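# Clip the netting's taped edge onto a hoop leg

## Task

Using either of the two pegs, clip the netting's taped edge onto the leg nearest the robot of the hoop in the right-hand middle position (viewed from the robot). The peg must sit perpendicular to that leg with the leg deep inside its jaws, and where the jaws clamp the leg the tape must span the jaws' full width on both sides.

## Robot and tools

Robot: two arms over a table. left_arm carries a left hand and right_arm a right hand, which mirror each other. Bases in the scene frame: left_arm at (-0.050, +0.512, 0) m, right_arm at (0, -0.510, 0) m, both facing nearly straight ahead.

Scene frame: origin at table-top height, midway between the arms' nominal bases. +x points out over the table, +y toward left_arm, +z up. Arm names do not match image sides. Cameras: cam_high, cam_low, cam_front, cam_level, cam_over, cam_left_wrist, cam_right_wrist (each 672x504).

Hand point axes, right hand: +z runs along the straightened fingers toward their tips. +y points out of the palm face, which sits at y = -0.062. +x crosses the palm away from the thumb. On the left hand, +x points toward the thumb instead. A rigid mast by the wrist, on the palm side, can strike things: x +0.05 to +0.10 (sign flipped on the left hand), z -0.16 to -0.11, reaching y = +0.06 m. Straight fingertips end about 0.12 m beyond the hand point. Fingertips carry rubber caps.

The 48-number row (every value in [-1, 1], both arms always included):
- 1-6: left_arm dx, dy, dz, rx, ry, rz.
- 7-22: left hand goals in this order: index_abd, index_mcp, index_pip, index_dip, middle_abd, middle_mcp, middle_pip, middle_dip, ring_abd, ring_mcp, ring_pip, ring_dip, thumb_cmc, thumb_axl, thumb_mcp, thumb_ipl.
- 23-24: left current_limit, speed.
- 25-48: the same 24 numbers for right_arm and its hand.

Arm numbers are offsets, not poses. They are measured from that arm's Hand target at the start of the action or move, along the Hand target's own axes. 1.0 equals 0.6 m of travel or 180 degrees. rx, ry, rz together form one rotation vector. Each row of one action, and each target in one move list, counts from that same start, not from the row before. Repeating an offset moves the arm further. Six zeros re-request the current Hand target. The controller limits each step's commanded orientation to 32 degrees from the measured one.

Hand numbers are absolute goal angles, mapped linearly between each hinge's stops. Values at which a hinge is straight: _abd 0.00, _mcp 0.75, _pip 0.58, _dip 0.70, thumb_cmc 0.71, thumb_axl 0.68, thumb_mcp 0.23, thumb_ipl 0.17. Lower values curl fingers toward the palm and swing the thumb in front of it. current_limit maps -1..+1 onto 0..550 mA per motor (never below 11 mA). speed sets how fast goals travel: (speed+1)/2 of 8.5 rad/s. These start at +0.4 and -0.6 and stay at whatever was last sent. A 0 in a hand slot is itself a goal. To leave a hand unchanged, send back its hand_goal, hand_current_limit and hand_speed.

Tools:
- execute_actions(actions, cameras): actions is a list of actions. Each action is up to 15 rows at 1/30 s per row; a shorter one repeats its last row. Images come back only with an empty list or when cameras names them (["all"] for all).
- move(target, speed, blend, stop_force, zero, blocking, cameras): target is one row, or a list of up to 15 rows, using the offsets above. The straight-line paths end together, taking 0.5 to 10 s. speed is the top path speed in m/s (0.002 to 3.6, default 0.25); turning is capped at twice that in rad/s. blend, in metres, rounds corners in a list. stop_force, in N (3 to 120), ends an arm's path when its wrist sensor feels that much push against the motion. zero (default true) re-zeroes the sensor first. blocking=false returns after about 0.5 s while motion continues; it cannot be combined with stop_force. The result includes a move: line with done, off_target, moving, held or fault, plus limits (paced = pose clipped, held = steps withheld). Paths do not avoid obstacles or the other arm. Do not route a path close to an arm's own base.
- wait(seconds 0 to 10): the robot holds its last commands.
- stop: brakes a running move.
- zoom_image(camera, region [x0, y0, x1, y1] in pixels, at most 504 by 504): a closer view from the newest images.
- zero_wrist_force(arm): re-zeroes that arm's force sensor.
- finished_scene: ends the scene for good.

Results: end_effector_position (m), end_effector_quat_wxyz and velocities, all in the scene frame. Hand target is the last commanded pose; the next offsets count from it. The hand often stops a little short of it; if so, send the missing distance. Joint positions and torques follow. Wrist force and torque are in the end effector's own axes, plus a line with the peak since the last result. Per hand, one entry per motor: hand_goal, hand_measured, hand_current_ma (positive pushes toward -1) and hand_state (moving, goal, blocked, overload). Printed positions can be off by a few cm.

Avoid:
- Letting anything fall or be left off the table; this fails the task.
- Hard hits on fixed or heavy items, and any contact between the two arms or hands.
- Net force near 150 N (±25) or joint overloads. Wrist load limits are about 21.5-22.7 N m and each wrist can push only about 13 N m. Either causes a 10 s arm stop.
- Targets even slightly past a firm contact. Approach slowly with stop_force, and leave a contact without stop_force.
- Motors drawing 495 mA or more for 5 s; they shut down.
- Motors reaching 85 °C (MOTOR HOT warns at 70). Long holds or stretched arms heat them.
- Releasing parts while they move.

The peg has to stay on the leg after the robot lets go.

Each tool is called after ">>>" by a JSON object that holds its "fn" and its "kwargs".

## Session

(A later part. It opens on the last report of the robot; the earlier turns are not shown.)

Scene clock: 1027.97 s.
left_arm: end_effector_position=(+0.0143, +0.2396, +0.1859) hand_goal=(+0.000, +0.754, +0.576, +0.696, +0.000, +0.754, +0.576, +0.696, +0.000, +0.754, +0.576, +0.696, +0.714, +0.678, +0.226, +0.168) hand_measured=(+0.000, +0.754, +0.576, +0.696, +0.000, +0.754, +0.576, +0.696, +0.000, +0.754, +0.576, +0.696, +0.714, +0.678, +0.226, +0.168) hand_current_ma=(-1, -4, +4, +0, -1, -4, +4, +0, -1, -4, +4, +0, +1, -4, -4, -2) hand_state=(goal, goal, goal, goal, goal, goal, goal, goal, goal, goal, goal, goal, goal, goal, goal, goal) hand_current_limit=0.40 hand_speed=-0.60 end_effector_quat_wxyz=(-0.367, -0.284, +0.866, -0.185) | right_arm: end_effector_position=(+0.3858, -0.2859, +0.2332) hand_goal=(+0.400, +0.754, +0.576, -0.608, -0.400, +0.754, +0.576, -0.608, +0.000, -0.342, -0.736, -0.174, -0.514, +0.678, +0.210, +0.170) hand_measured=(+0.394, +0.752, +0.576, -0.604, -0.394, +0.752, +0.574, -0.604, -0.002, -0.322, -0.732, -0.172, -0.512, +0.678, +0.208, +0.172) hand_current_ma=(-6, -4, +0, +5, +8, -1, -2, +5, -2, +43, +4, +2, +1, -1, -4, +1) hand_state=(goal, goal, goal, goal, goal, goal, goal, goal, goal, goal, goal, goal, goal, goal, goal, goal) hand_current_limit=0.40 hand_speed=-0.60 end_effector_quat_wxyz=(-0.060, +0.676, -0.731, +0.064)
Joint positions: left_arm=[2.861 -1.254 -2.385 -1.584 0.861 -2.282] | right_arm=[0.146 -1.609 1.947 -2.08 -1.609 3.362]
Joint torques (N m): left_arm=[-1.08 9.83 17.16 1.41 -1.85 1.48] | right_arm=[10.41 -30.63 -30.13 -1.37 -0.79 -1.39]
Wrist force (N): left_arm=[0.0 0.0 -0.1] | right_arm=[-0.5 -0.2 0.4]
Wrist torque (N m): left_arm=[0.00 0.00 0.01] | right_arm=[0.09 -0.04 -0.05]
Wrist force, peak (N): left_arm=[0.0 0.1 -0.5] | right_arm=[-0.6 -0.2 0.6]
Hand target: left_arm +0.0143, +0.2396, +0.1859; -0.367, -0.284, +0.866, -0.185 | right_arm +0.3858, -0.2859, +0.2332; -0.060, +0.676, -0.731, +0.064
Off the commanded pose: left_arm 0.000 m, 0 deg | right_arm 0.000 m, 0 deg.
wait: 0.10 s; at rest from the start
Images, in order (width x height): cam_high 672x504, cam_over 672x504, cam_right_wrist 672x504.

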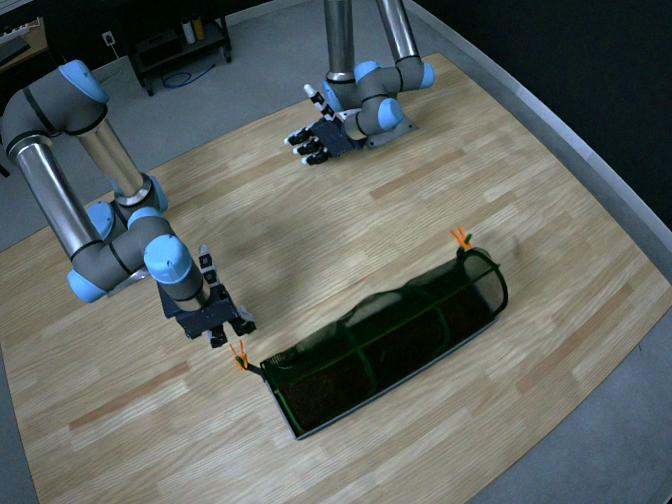

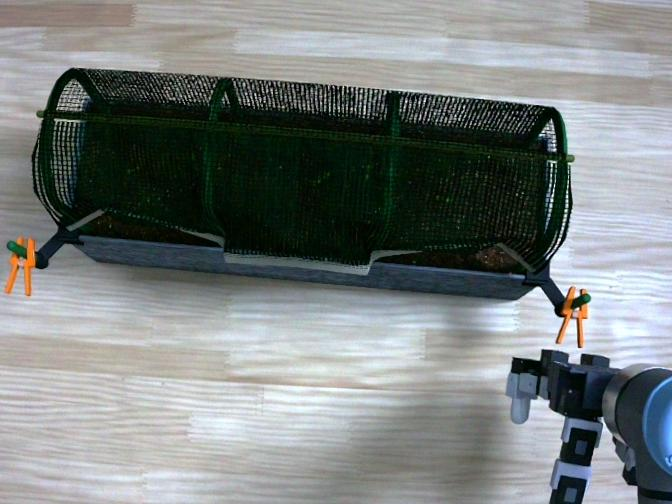

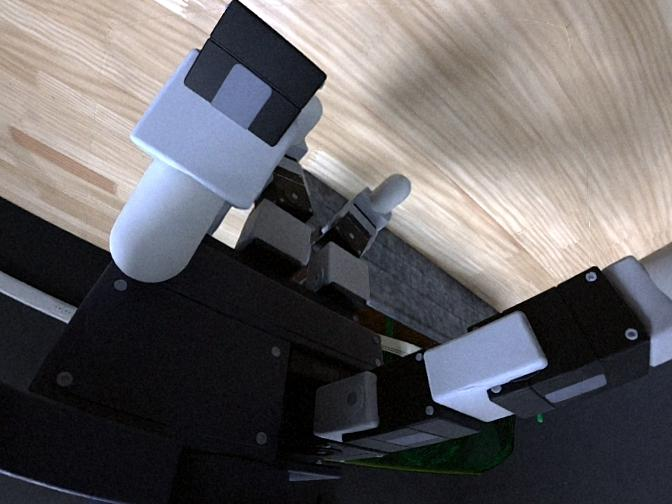

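>>> {"fn": "move", "kwargs": {"target": [0,0,0,0,0,0, 0,0.754,0.576,0.696,0,0.754,0.576,0.696,0,0.754,0.576,0.696,0.714,0.678,0.226,0.168,0.4,-0.6, 0.0026,-0.0479,0.0085,0,0,0, 0.667,0.753,0.576,-0.609,-0.667,0.753,0.576,-0.609,0,-0.342,-0.737,-0.174,-0.514,0.677,0.21,0.17,0.4,-0.6], "speed": 0.05, "stop_force": 8, "cameras": ["cam_high","cam_low","cam_over","cam_front"]}}

>>> {"fn": "zoom_image", "kwargs": {"camera": "cam_over", "region": [520, 280, 620, 380]}}

>>> {"fn": "zoom_image", "kwargs": {"camera": "cam_low", "region": [120, 120, 210, 210]}}

>>> {"fn": "zoom_image", "kwargs": {"camera": "cam_high", "region": [190, 290, 290, 390]}}

Scene clock: 1087.00 s.
left_arm: end_effector_position=(+0.0143, +0.2396, +0.1859) hand_goal=(+0.000, +0.754, +0.576, +0.696, +0.000, +0.754, +0.576, +0.696, +0.000, +0.754, +0.576, +0.696, +0.714, +0.678, +0.226, +0.168) hand_measured=(+0.000, +0.754, +0.576, +0.696, +0.000, +0.754, +0.576, +0.696, +0.000, +0.754, +0.576, +0.696, +0.714, +0.678, +0.226, +0.168) hand_current_ma=(-1, -4, +4, +0, -1, -4, +4, +0, -1, -4, +4, +0, +1, -4, -4, -2) hand_state=(goal, goal, goal, goal, goal, goal, goal, goal, goal, goal, goal, goal, goal, goal, goal, goal) hand_current_limit=0.40 hand_speed=-0.60 end_effector_quat_wxyz=(-0.367, -0.284, +0.866, -0.185) | right_arm: end_effector_position=(+0.4148, -0.2897, +0.2331) hand_goal=(+0.668, +0.754, +0.576, -0.608, -0.666, +0.754, +0.576, -0.608, +0.000, -0.342, -0.736, -0.174, -0.514, +0.678, +0.210, +0.170) hand_measured=(+0.660, +0.744, +0.576, -0.604, -0.656, +0.752, +0.574, -0.604, -0.002, -0.322, -0.732, -0.172, -0.512, +0.678, +0.208, +0.172) hand_current_ma=(-11, -16, +0, +4, +13, -3, -2, +5, -2, +43, +4, +2, +1, -1, -4, +1) hand_state=(goal, goal, goal, goal, goal, goal, goal, goal, goal, goal, goal, goal, goal, goal, goal, goal) hand_current_limit=0.40 hand_speed=-0.60 end_effector_quat_wxyz=(-0.060, +0.676, -0.731, +0.064)
Joint positions: left_arm=[2.861 -1.254 -2.385 -1.584 0.861 -2.282] | right_arm=[0.129 -1.548 1.887 -2.082 -1.606 3.346]
Joint torques (N m): left_arm=[-0.4 10.5 17.24 1.46 -1.61 1.73] | right_arm=[9.55 -35.23 -8.52 -1.23 -0.82 1.49]
Wrist force (N): left_arm=[-0.1 0.2 -0.2] | right_arm=[-0.3 -0.1 0.1]
Wrist torque (N m): left_arm=[0.03 0.01 -0.01] | right_arm=[0.11 -0.05 -0.01]
Wrist force, peak (N): left_arm=[-0.3 0.2 -0.4] | right_arm=[-2.1 1.9 -0.7]
Hand target: left_arm +0.0143, +0.2396, +0.1859; -0.367, -0.284, +0.866, -0.185 | right_arm +0.4148, -0.2897, +0.2331; -0.060, +0.676, -0.731, +0.064
Off the commanded pose: left_arm 0.000 m, 0 deg | right_arm 0.000 m, 0 deg.
move: done
Images, in order (width x height): cam_high 672x504, cam_low 672x504, cam_front 672x504, cam_over 672x504.

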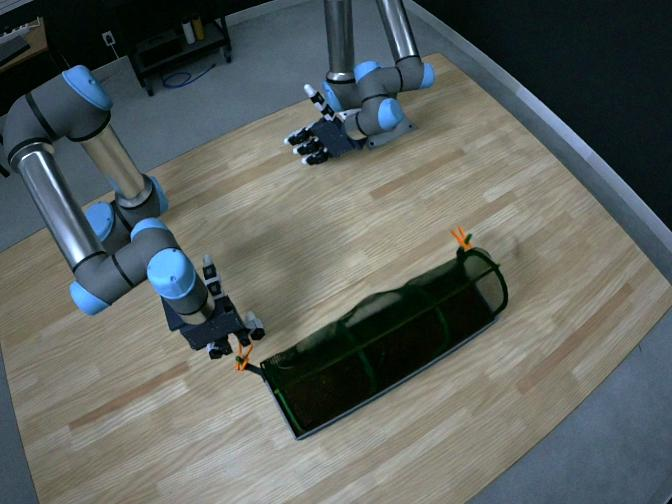

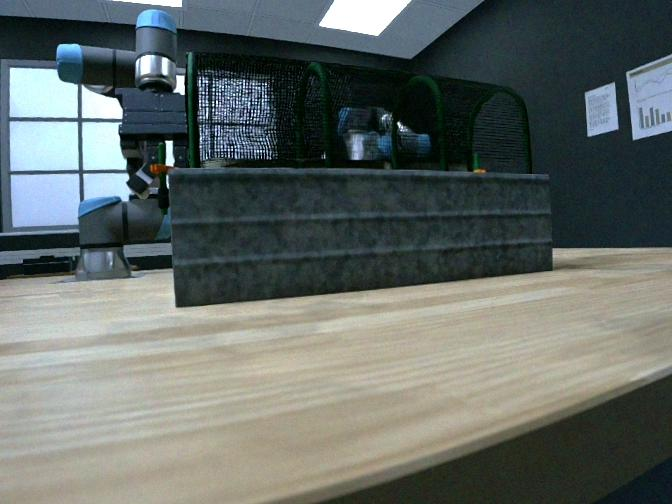

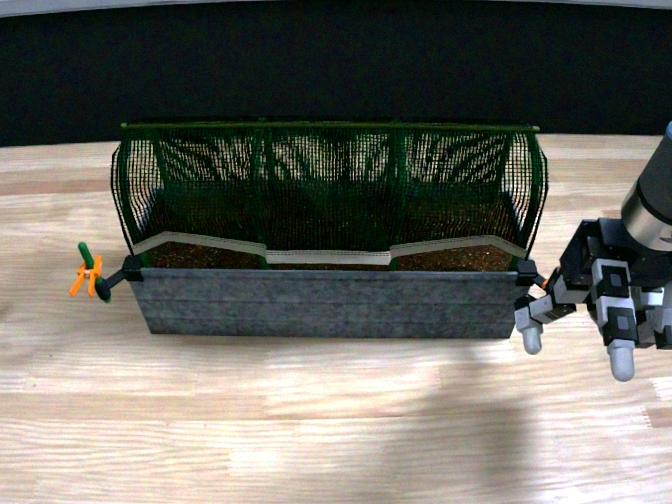

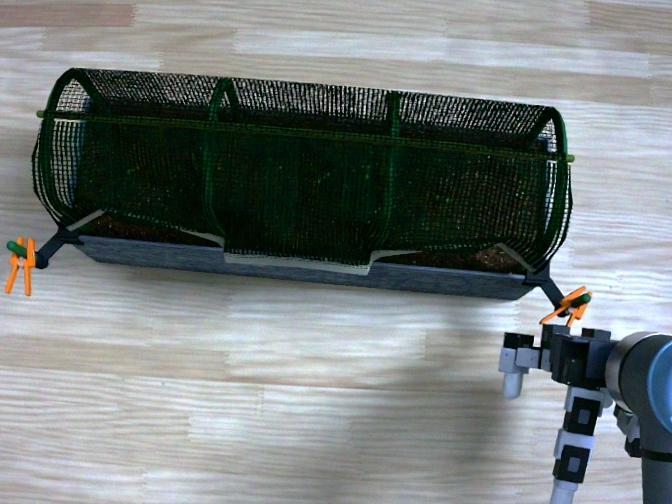

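Scaled by 5.040 from the camera's 672x504 image, which has a finer 960x720 frame.

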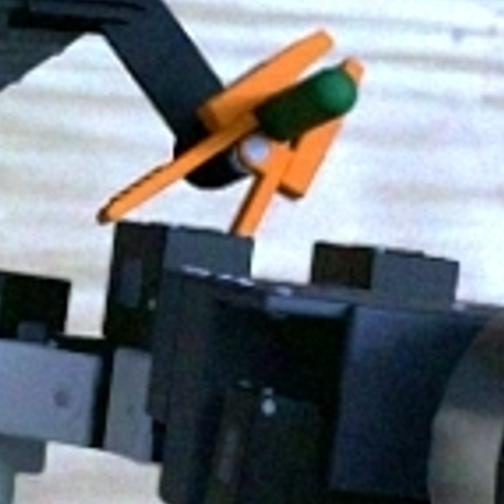

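Scaled by 5.600 from the camera's 672x504 image, which has a finer 960x720 frame.

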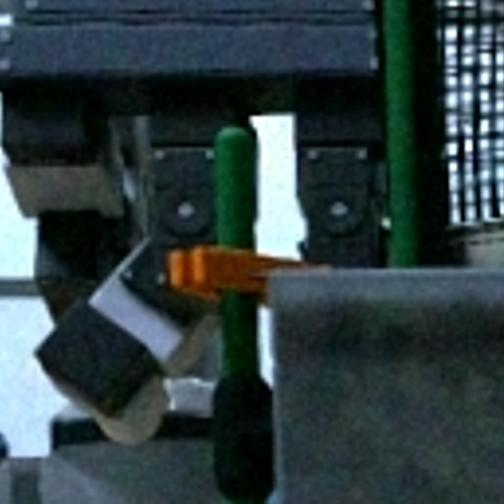

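Scaled by 5.040 from the camera's 672x504 image, which has a finer 960x720 frame.

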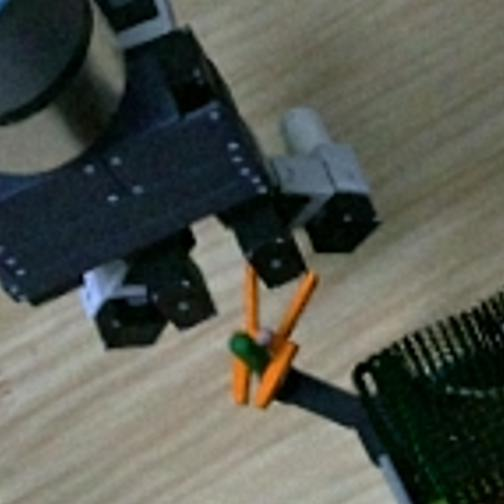

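>>> {"fn": "move", "kwargs": {"target": [0,0,0,0,0,0, 0,0.754,0.576,0.696,0,0.754,0.576,0.696,0,0.754,0.576,0.696,0.714,0.678,0.226,0.168,0.4,-0.6, 0,0.0985,-0.0175,0,0,0, 0.667,0.753,0.576,-0.609,-0.667,0.753,0.576,-0.609,0,-0.342,-0.737,-0.174,-0.514,0.677,0.21,0.17,0.4,-0.6], "speed": 0.1, "cameras": ["all"]}}

Scene clock: 1121.80 s.
left_arm: end_effector_position=(+0.0143, +0.2396, +0.1859) hand_goal=(+0.000, +0.754, +0.576, +0.696, +0.000, +0.754, +0.576, +0.696, +0.000, +0.754, +0.576, +0.696, +0.714, +0.678, +0.226, +0.168) hand_measured=(+0.000, +0.754, +0.576, +0.696, +0.000, +0.754, +0.576, +0.696, +0.000, +0.754, +0.576, +0.696, +0.714, +0.678, +0.226, +0.168) hand_current_ma=(-1, -4, +4, +0, -1, -4, +4, +0, -1, -4, +4, +0, +1, -4, -4, -2) hand_state=(goal, goal, goal, goal, goal, goal, goal, goal, goal, goal, goal, goal, goal, goal, goal, goal) hand_current_limit=0.40 hand_speed=-0.60 end_effector_quat_wxyz=(-0.367, -0.284, +0.866, -0.185) | right_arm: end_effector_position=(+0.3549, -0.2850, +0.2331) hand_goal=(+0.668, +0.754, +0.576, -0.608, -0.666, +0.754, +0.576, -0.608, +0.000, -0.342, -0.736, -0.174, -0.514, +0.678, +0.210, +0.170) hand_measured=(+0.660, +0.748, +0.576, -0.604, -0.656, +0.752, +0.574, -0.604, -0.002, -0.322, -0.732, -0.172, -0.512, +0.678, +0.208, +0.172) hand_current_ma=(-11, -8, +0, +4, +13, -3, -2, +5, -2, +43, +4, +2, +1, -1, -4, +1) hand_state=(goal, goal, goal, goal, goal, goal, goal, goal, goal, goal, goal, goal, goal, goal, goal, goal) hand_current_limit=0.40 hand_speed=-0.60 end_effector_quat_wxyz=(-0.060, +0.677, -0.731, +0.064)
Joint positions: left_arm=[2.861 -1.254 -2.385 -1.584 0.861 -2.282] | right_arm=[0.159 -1.679 2.011 -2.074 -1.611 3.374]
Joint torques (N m): left_arm=[0.89 11.21 17.88 1.45 -1.6 1.63] | right_arm=[-8.72 -14.34 -28.66 -4.22 0.83 -1.62]
Wrist force (N): left_arm=[0.1 -0.2 -0.1] | right_arm=[-0.5 -0.4 0.0]
Wrist torque (N m): left_arm=[-0.03 -0.02 0.01] | right_arm=[0.11 -0.04 -0.19]
Wrist force, peak (N): left_arm=[0.0 0.1 -0.5] | right_arm=[-0.6 -1.4 0.4]
Hand target: left_arm +0.0143, +0.2396, +0.1859; -0.367, -0.284, +0.866, -0.185 | right_arm +0.3549, -0.2850, +0.2332; -0.060, +0.676, -0.731, +0.064
Off the commanded pose: left_arm 0.000 m, 0 deg | right_arm 0.000 m, 0 deg.
move: done

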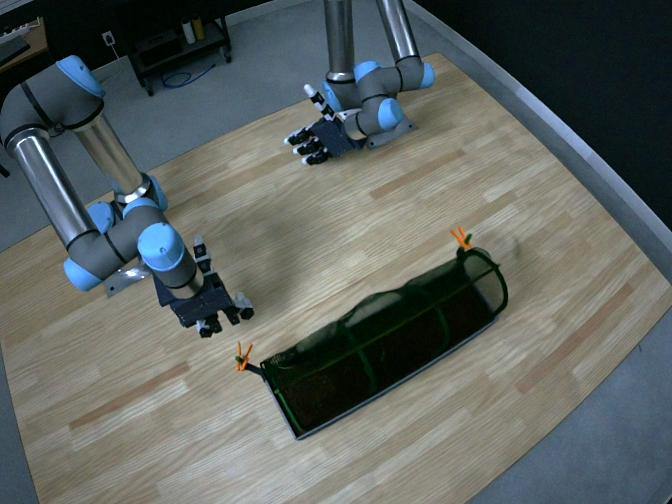

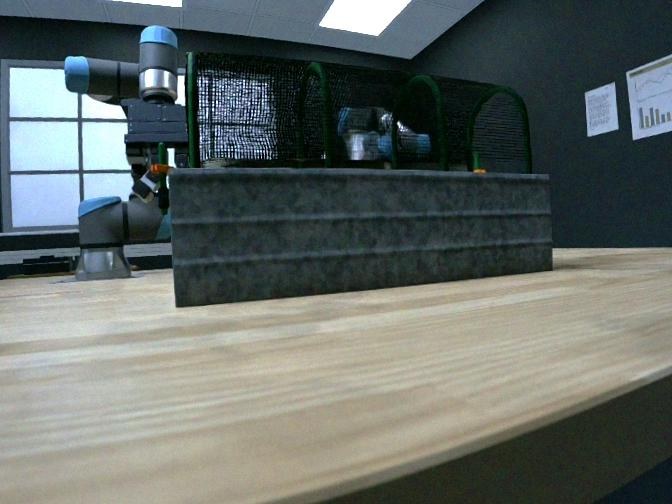

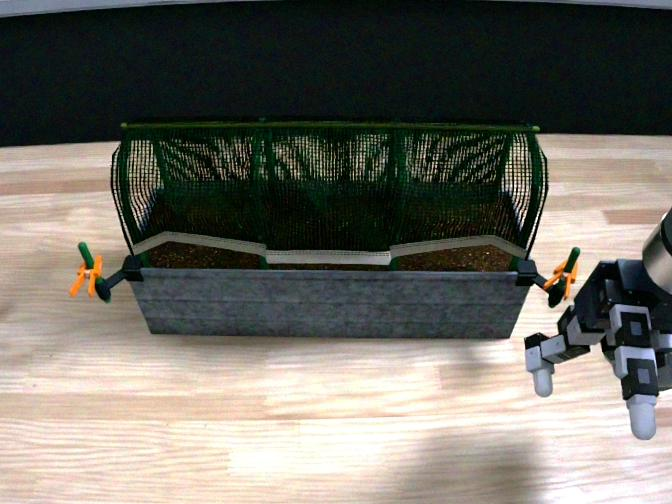

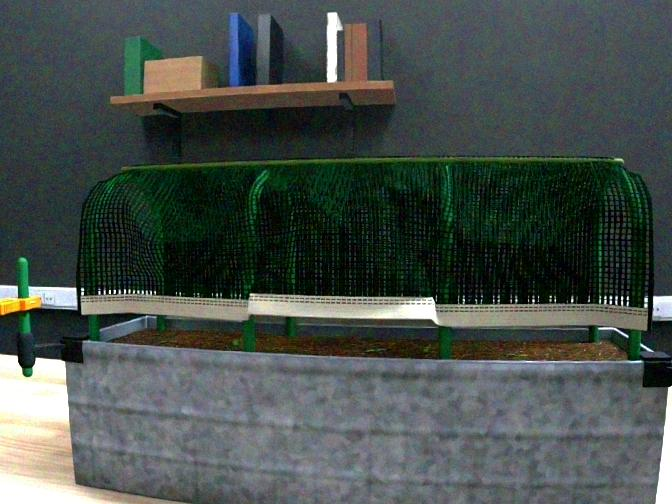

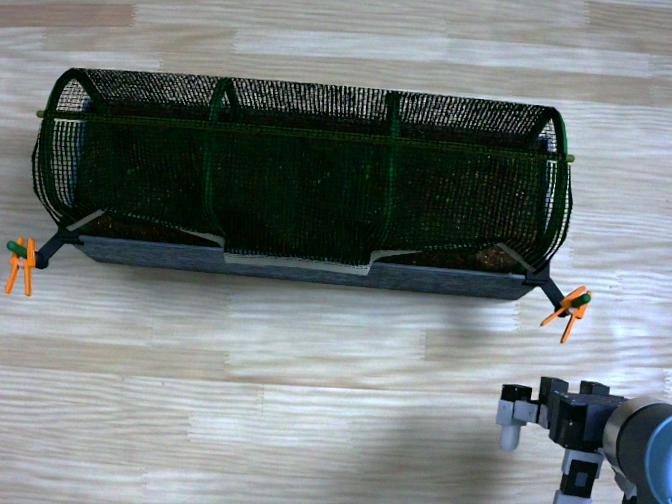

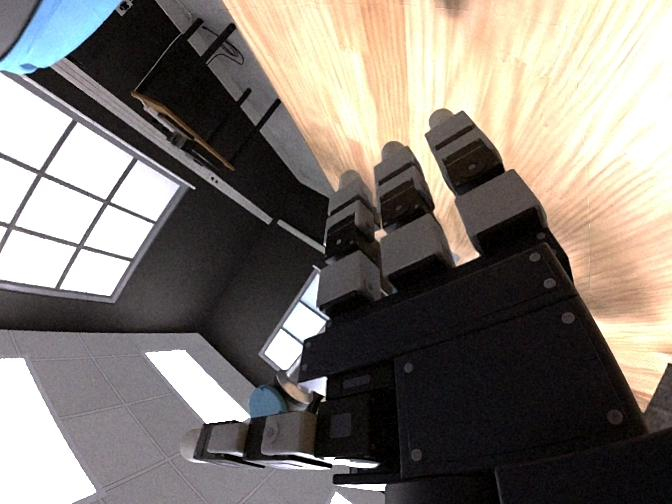

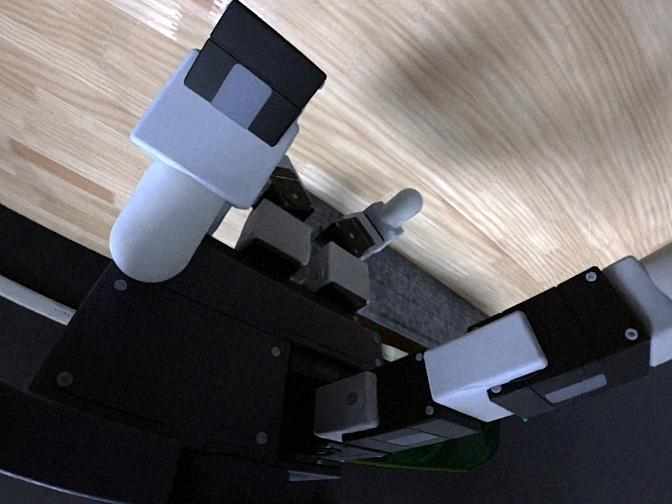

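>>> {"fn": "zoom_image", "kwargs": {"camera": "cam_over", "region": [520, 270, 620, 370]}}

>>> {"fn": "zoom_image", "kwargs": {"camera": "cam_over", "region": [472, 250, 672, 450]}}

>>> {"fn": "zoom_image", "kwargs": {"camera": "cam_high", "region": [180, 260, 300, 380]}}

>>> {"fn": "zoom_image", "kwargs": {"camera": "cam_front", "region": [500, 220, 672, 392]}}

>>> {"fn": "zoom_image", "kwargs": {"camera": "cam_low", "region": [100, 100, 240, 240]}}

Scaled by 5.040 from the camera's 672x504 image, which has a finer 960x720 frame.

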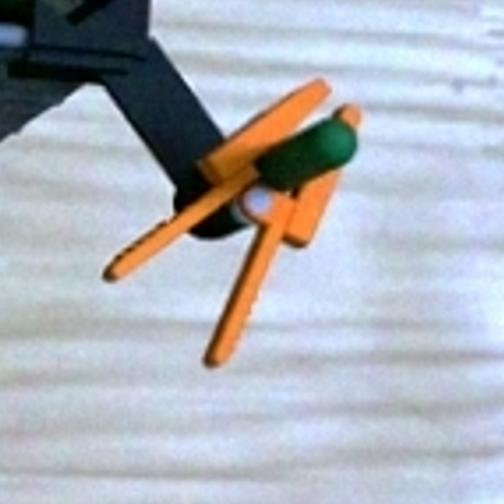

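Scaled by 2.520 from the camera's 672x504 image, which has a finer 960x720 frame.

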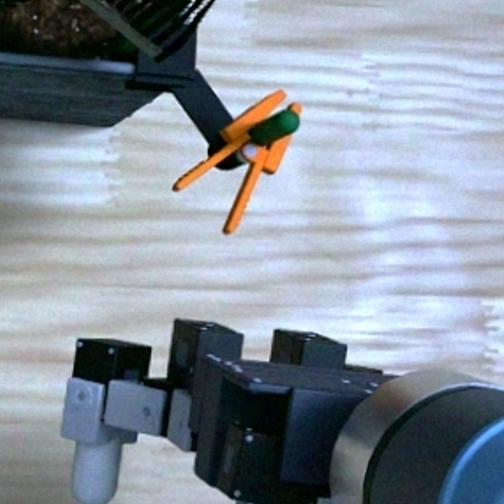

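Scaled by 4.200 from the camera's 672x504 image, which has a finer 960x720 frame.

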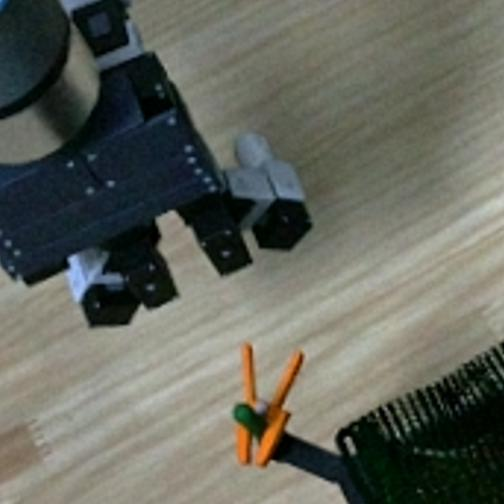

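Scaled by 2.930 from the camera's 672x504 image, which has a finer 960x720 frame.

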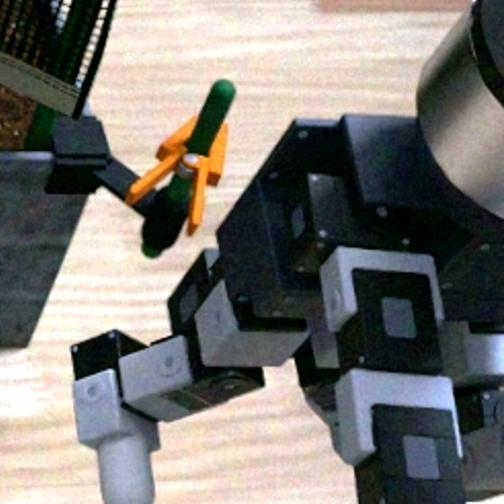

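Scaled by 3.600 from the camera's 672x504 image, which has a finer 960x720 frame.

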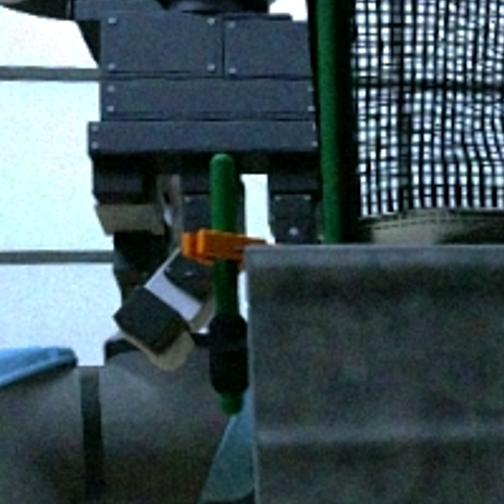

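>>> {"fn": "zoom_image", "kwargs": {"camera": "cam_over", "region": [0, 200, 100, 300]}}

>>> {"fn": "zoom_image", "kwargs": {"camera": "cam_over", "region": [472, 354, 672, 504]}}

Scaled by 5.040 from the camera's 672x504 image, which has a finer 960x720 frame.

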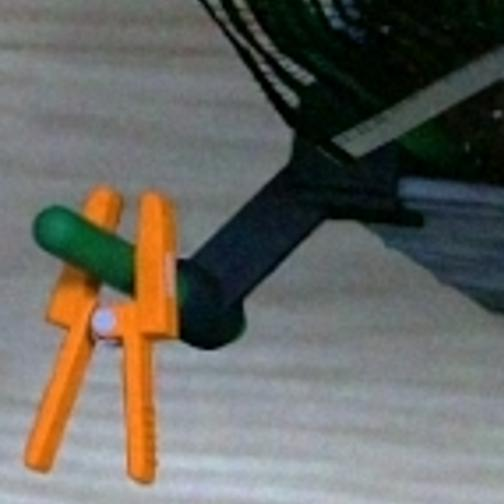

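Scaled by 2.520 from the camera's 672x504 image, which has a finer 960x720 frame.

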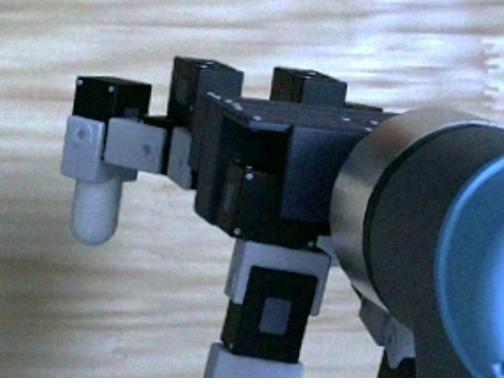

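>>> {"fn": "move", "kwargs": {"target": [0,0,0,0,0,0, 0,0.754,0.576,0.696,0,0.754,0.576,0.696,0,0.754,0.576,0.696,0.714,0.678,0.226,0.168,0.4,-0.6, -0.1705,-0.0920,0.0162,0,0.0329,0.186, 0.667,0.753,0.576,-0.609,-0.667,0.753,0.576,-0.609,0,-0.342,-0.737,-0.174,-0.514,0.677,0.21,0.17,0.4,-0.6], "speed": 0.15, "cameras": ["cam_over","cam_low","cam_front","cam_high","cam_right_wrist","cam_level"]}}

>>> {"fn": "zoom_image", "kwargs": {"camera": "cam_over", "region": [472, 270, 632, 430]}}

>>> {"fn": "zoom_image", "kwargs": {"camera": "cam_high", "region": [180, 260, 300, 380]}}

Scene clock: 1240.47 s.
left_arm: end_effector_position=(+0.0143, +0.2396, +0.1859) hand_goal=(+0.000, +0.754, +0.576, +0.696, +0.000, +0.754, +0.576, +0.696, +0.000, +0.754, +0.576, +0.696, +0.714, +0.678, +0.226, +0.168) hand_measured=(+0.000, +0.754, +0.576, +0.696, +0.000, +0.754, +0.576, +0.696, +0.000, +0.754, +0.576, +0.696, +0.714, +0.678, +0.226, +0.168) hand_current_ma=(-1, -4, +4, +0, -1, -4, +4, +0, -1, -4, +4, +0, +1, -4, -4, -2) hand_state=(goal, goal, goal, goal, goal, goal, goal, goal, goal, goal, goal, goal, goal, goal, goal, goal) hand_current_limit=0.40 hand_speed=-0.60 end_effector_quat_wxyz=(-0.367, -0.284, +0.866, -0.185) | right_arm: end_effector_position=(+0.4187, -0.1873, +0.2333) hand_goal=(+0.668, +0.754, +0.576, -0.608, -0.666, +0.754, +0.576, -0.608, +0.000, -0.342, -0.736, -0.174, -0.514, +0.678, +0.210, +0.170) hand_measured=(+0.660, +0.748, +0.576, -0.604, -0.658, +0.752, +0.574, -0.604, -0.002, -0.322, -0.732, -0.172, -0.512, +0.678, +0.208, +0.172) hand_current_ma=(-11, -8, +0, +4, +12, -3, -2, +5, -2, +43, +4, +2, +1, -1, -4, +1) hand_state=(goal, goal, goal, goal, goal, goal, goal, goal, goal, goal, goal, goal, goal, goal, goal, goal) hand_current_limit=0.40 hand_speed=-0.60 end_effector_quat_wxyz=(+0.038, -0.433, +0.897, -0.078)
Joint positions: left_arm=[2.861 -1.254 -2.385 -1.584 0.861 -2.282] | right_arm=[0.304 -1.5 1.817 -1.987 -1.715 4.109]
Joint torques (N m): left_arm=[-0.39 11.01 17.54 1.4 -1.67 1.93] | right_arm=[-7.76 -37.37 -8.69 -4.98 1.12 1.21]
Wrist force (N): left_arm=[-0.1 -0.1 -0.2] | right_arm=[-0.3 -0.1 0.1]
Wrist torque (N m): left_arm=[0.00 0.01 -0.01] | right_arm=[0.13 -0.06 -0.18]
Wrist force, peak (N): left_arm=[-0.1 0.4 -0.4] | right_arm=[-0.8 -0.1 0.4]
Hand target: left_arm +0.0143, +0.2396, +0.1859; -0.367, -0.284, +0.866, -0.185 | right_arm +0.4187, -0.1874, +0.2333; +0.038, -0.433, +0.897, -0.078
Off the commanded pose: left_arm 0.000 m, 0 deg | right_arm 0.000 m, 0 deg.
move: done
Images, in order (width x height): cam_high 672x504, cam_low 672x504, cam_front 672x504, cam_level 672x504, cam_over 672x504, cam_right_wrist 672x504.

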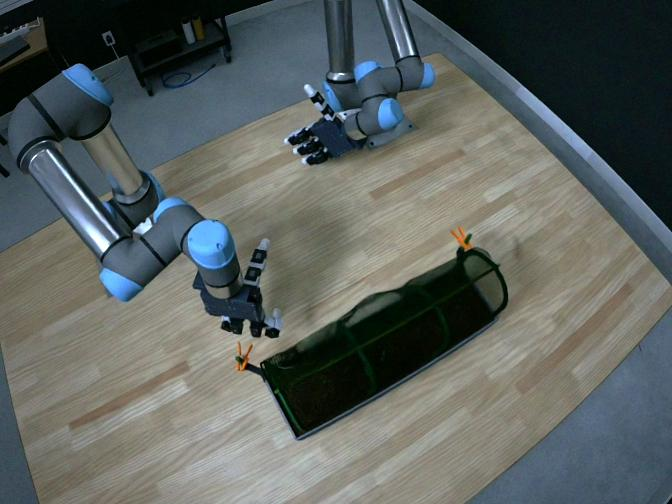

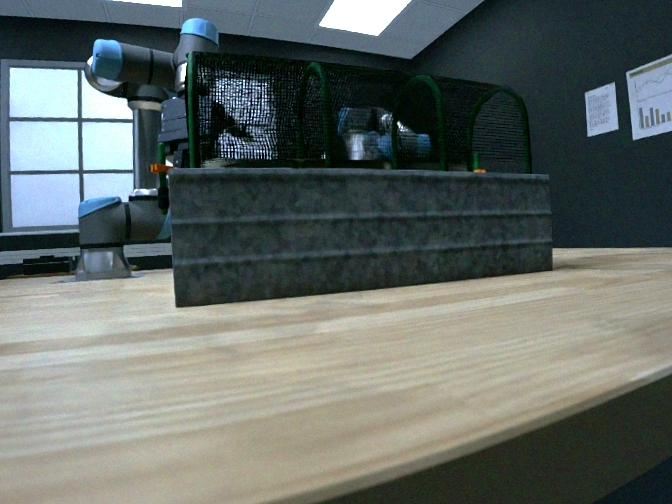

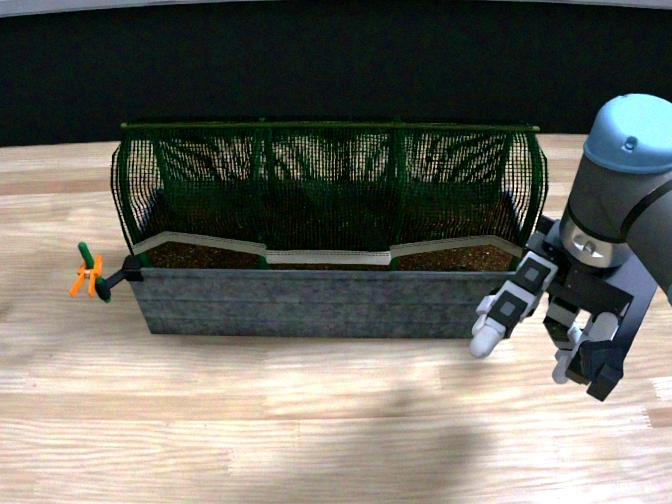

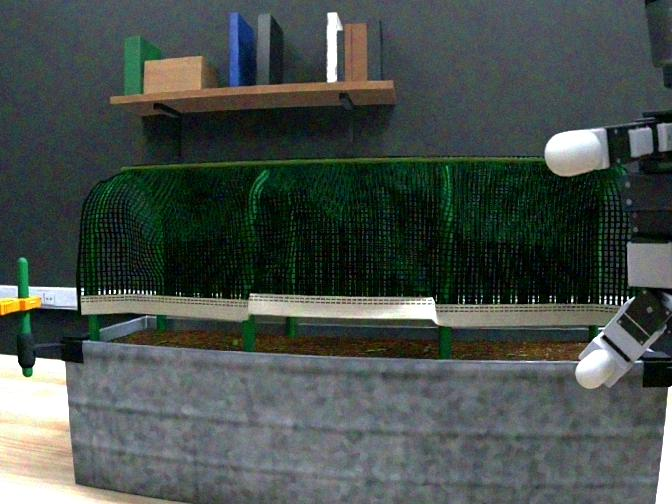

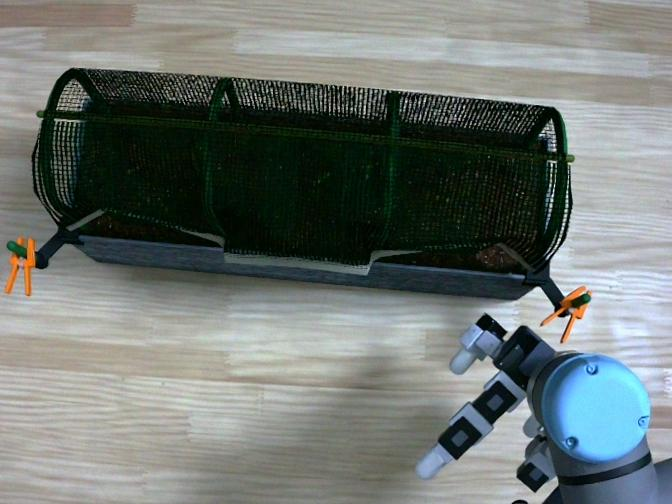

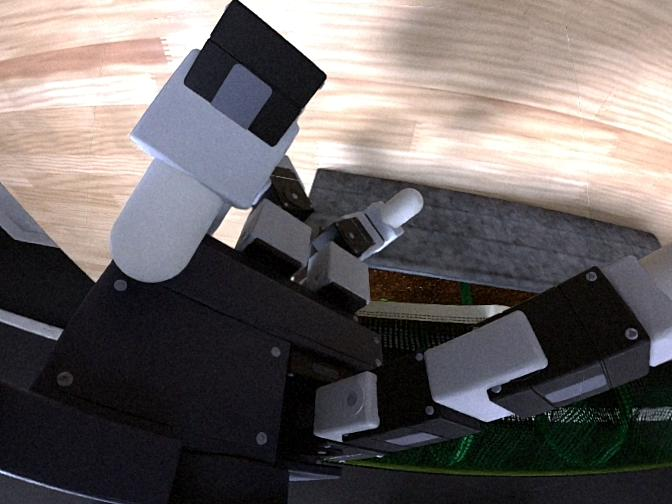

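Scaled by 3.150 from the camera's 672x504 image, which has a finer 960x720 frame.

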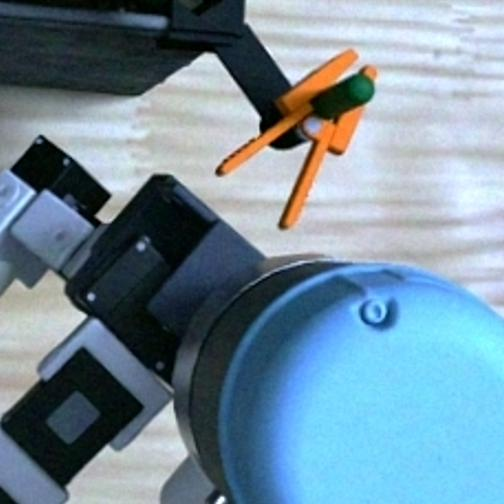

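Scaled by 4.200 from the camera's 672x504 image, which has a finer 960x720 frame.

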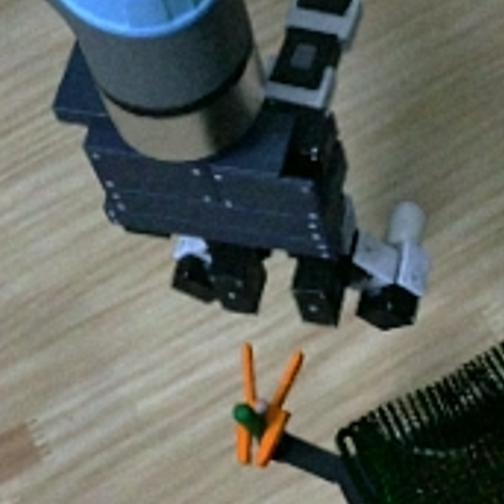

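>>> {"fn": "zoom_image", "kwargs": {"camera": "cam_high", "region": [210, 310, 290, 390]}}

>>> {"fn": "zoom_image", "kwargs": {"camera": "cam_front", "region": [460, 220, 672, 432]}}

>>> {"fn": "zoom_image", "kwargs": {"camera": "cam_low", "region": [100, 80, 240, 220]}}

Scaled by 6.300 from the camera's 672x504 image, which has a finer 960x720 frame.

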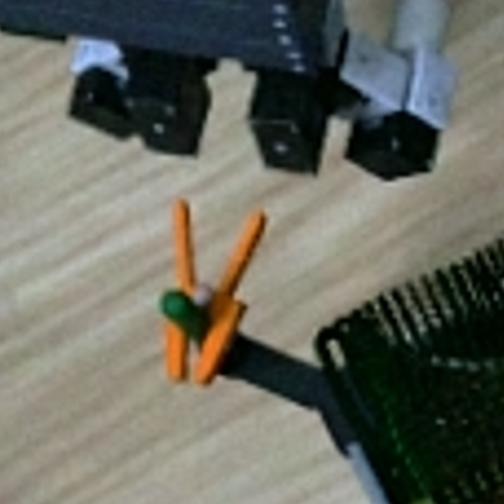

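Scaled by 2.377 from the camera's 672x504 image, which has a finer 960x720 frame.

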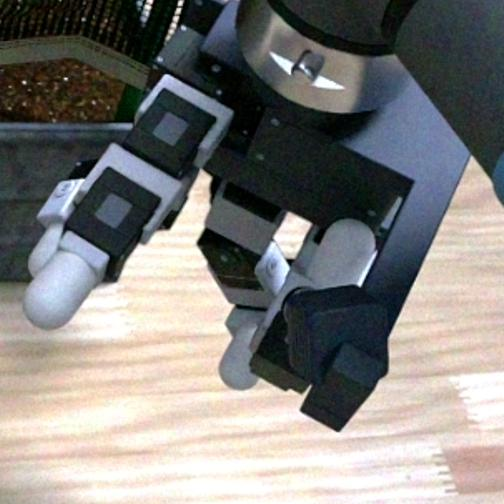

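Scaled by 3.600 from the camera's 672x504 image, which has a finer 960x720 frame.

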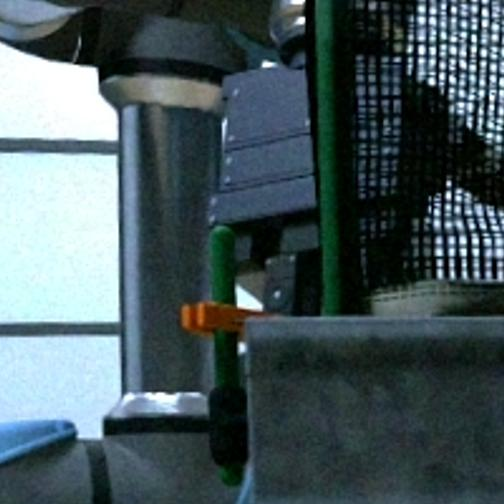

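>>> {"fn": "move", "kwargs": {"target": [0,0,0,0,0,0, 0,0.754,0.576,0.696,0,0.754,0.576,0.696,0,0.754,0.576,0.696,0.714,0.678,0.226,0.168,0.4,-0.6, 0,-0.0410,0.00725,0,0,0, 0.667,0.753,0.576,-0.609,-0.667,0.753,0.576,-0.609,0,-0.342,-0.737,-0.174,-0.514,0.677,0.21,0.17,0.4,-0.6], "speed": 0.04, "stop_force": 4, "cameras": ["cam_over","cam_low","cam_front","cam_high","cam_right_wrist"]}}

>>> {"fn": "zoom_image", "kwargs": {"camera": "cam_high", "region": [210, 310, 290, 390]}}

>>> {"fn": "zoom_image", "kwargs": {"camera": "cam_over", "region": [472, 270, 632, 430]}}

>>> {"fn": "zoom_image", "kwargs": {"camera": "cam_low", "region": [110, 110, 210, 210]}}

Scene clock: 1291.83 s.
left_arm: end_effector_position=(+0.0143, +0.2396, +0.1859) hand_goal=(+0.000, +0.754, +0.576, +0.696, +0.000, +0.754, +0.576, +0.696, +0.000, +0.754, +0.576, +0.696, +0.714, +0.678, +0.226, +0.168) hand_measured=(+0.000, +0.754, +0.576, +0.696, +0.000, +0.754, +0.576, +0.696, +0.000, +0.754, +0.576, +0.696, +0.714, +0.678, +0.226, +0.168) hand_current_ma=(-1, -4, +4, +0, -1, -4, +4, +0, -1, -4, +4, +0, +1, -4, -4, -2) hand_state=(goal, goal, goal, goal, goal, goal, goal, goal, goal, goal, goal, goal, goal, goal, goal, goal) hand_current_limit=0.40 hand_speed=-0.60 end_effector_quat_wxyz=(-0.367, -0.284, +0.866, -0.185) | right_arm: end_effector_position=(+0.4357, -0.2008, +0.2333) hand_goal=(+0.668, +0.754, +0.576, -0.608, -0.666, +0.754, +0.576, -0.608, +0.000, -0.342, -0.736, -0.174, -0.514, +0.678, +0.210, +0.170) hand_measured=(+0.660, +0.732, +0.576, -0.604, -0.658, +0.730, +0.574, -0.604, -0.002, -0.322, -0.732, -0.172, -0.512, +0.678, +0.208, +0.170) hand_current_ma=(-10, -51, +0, +4, +12, -56, -2, +5, -2, +43, +4, +2, +1, -1, -4, +1) hand_state=(goal, blocked, goal, goal, goal, blocked, goal, goal, goal, goal, goal, goal, goal, goal, goal, goal) hand_current_limit=0.40 hand_speed=-0.60 end_effector_quat_wxyz=(+0.038, -0.433, +0.897, -0.078)
Joint positions: left_arm=[2.861 -1.254 -2.385 -1.584 0.861 -2.282] | right_arm=[0.269 -1.482 1.799 -1.992 -1.711 4.074]
Joint torques (N m): left_arm=[1.06 10.58 17.61 1.4 -1.68 1.98] | right_arm=[-5.23 -36.39 -7.9 -1.05 -1.86 -1.14]
Wrist force (N): left_arm=[-0.1 0.2 -0.3] | right_arm=[-0.8 1.9 -0.7]
Wrist torque (N m): left_arm=[0.05 0.00 -0.01] | right_arm=[0.20 -0.10 -0.09]
Wrist force, peak (N): left_arm=[-0.3 -0.2 -0.5] | right_arm=[0.1 7.4 -1.7]
Hand target: left_arm +0.0143, +0.2396, +0.1859; -0.367, -0.284, +0.866, -0.185 | right_arm +0.4357, -0.2009, +0.2333; +0.038, -0.433, +0.897, -0.078 (not the last commanded pose)
Off the commanded pose: left_arm 0.000 m, 0 deg | right_arm 0.003 m, 0 deg.
move: contact (right_arm)
Images, in order (width x height): cam_high 672x504, cam_low 672x504, cam_front 672x504, cam_over 672x504, cam_right_wrist 672x504.

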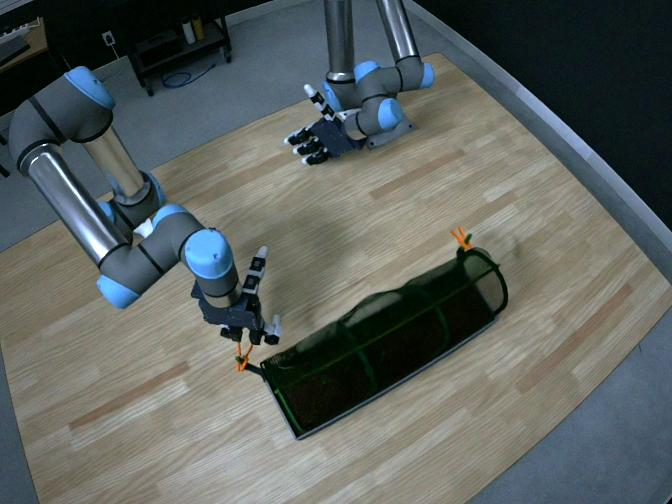

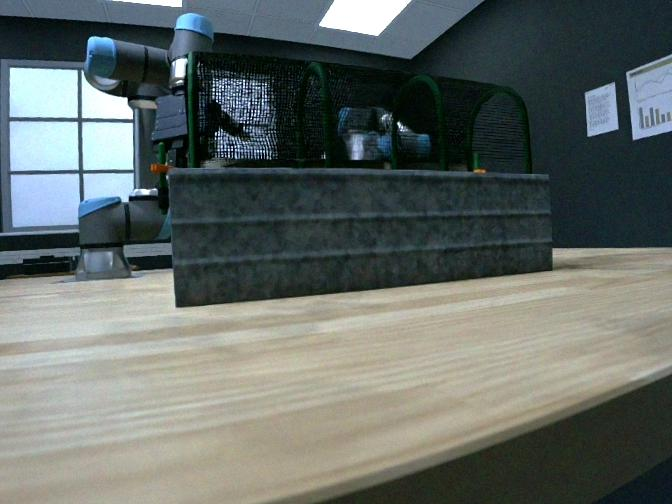

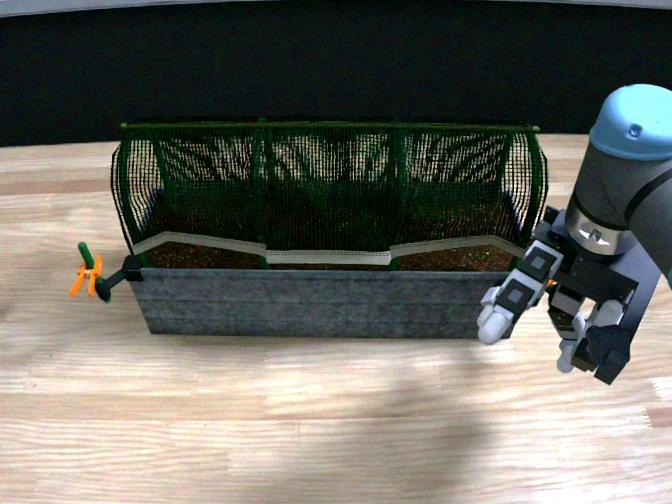

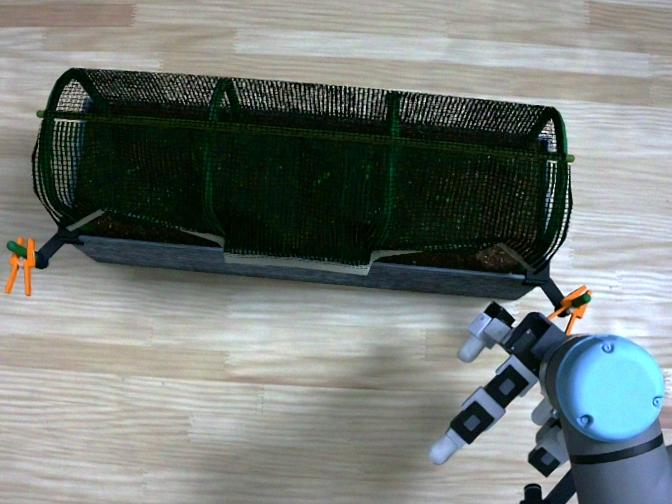

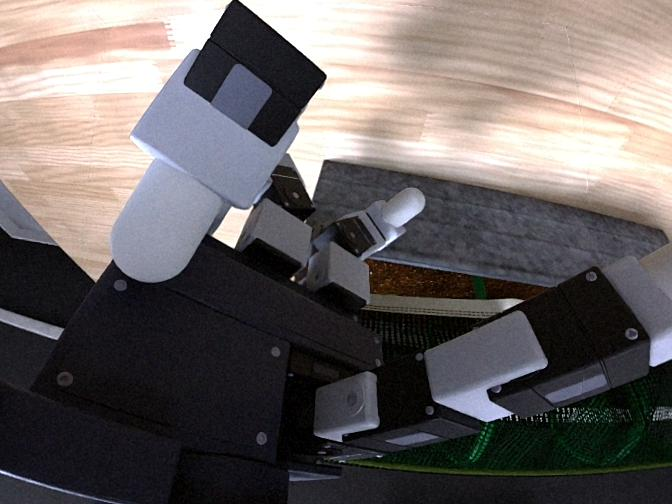

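Scaled by 6.300 from the camera's 672x504 image, which has a finer 960x720 frame.

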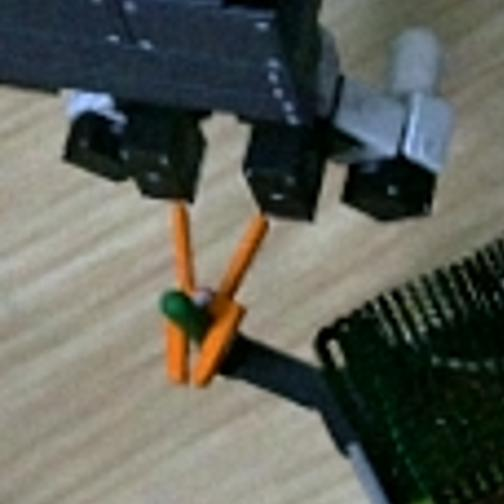

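Scaled by 3.150 from the camera's 672x504 image, which has a finer 960x720 frame.

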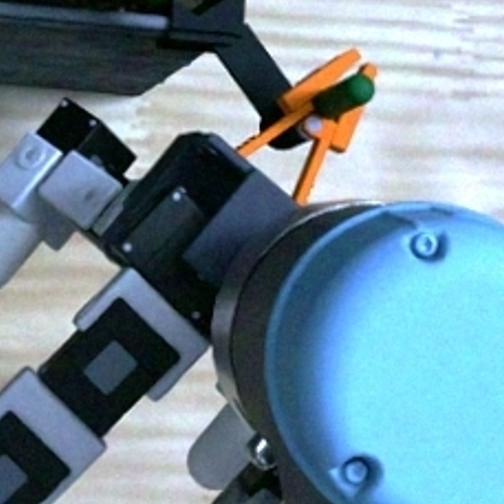

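Scaled by 5.040 from the camera's 672x504 image, which has a finer 960x720 frame.

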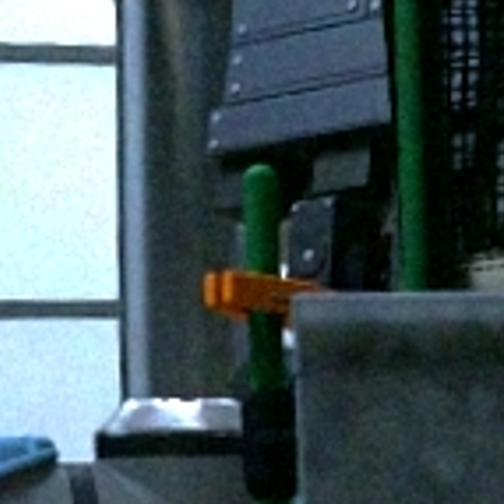

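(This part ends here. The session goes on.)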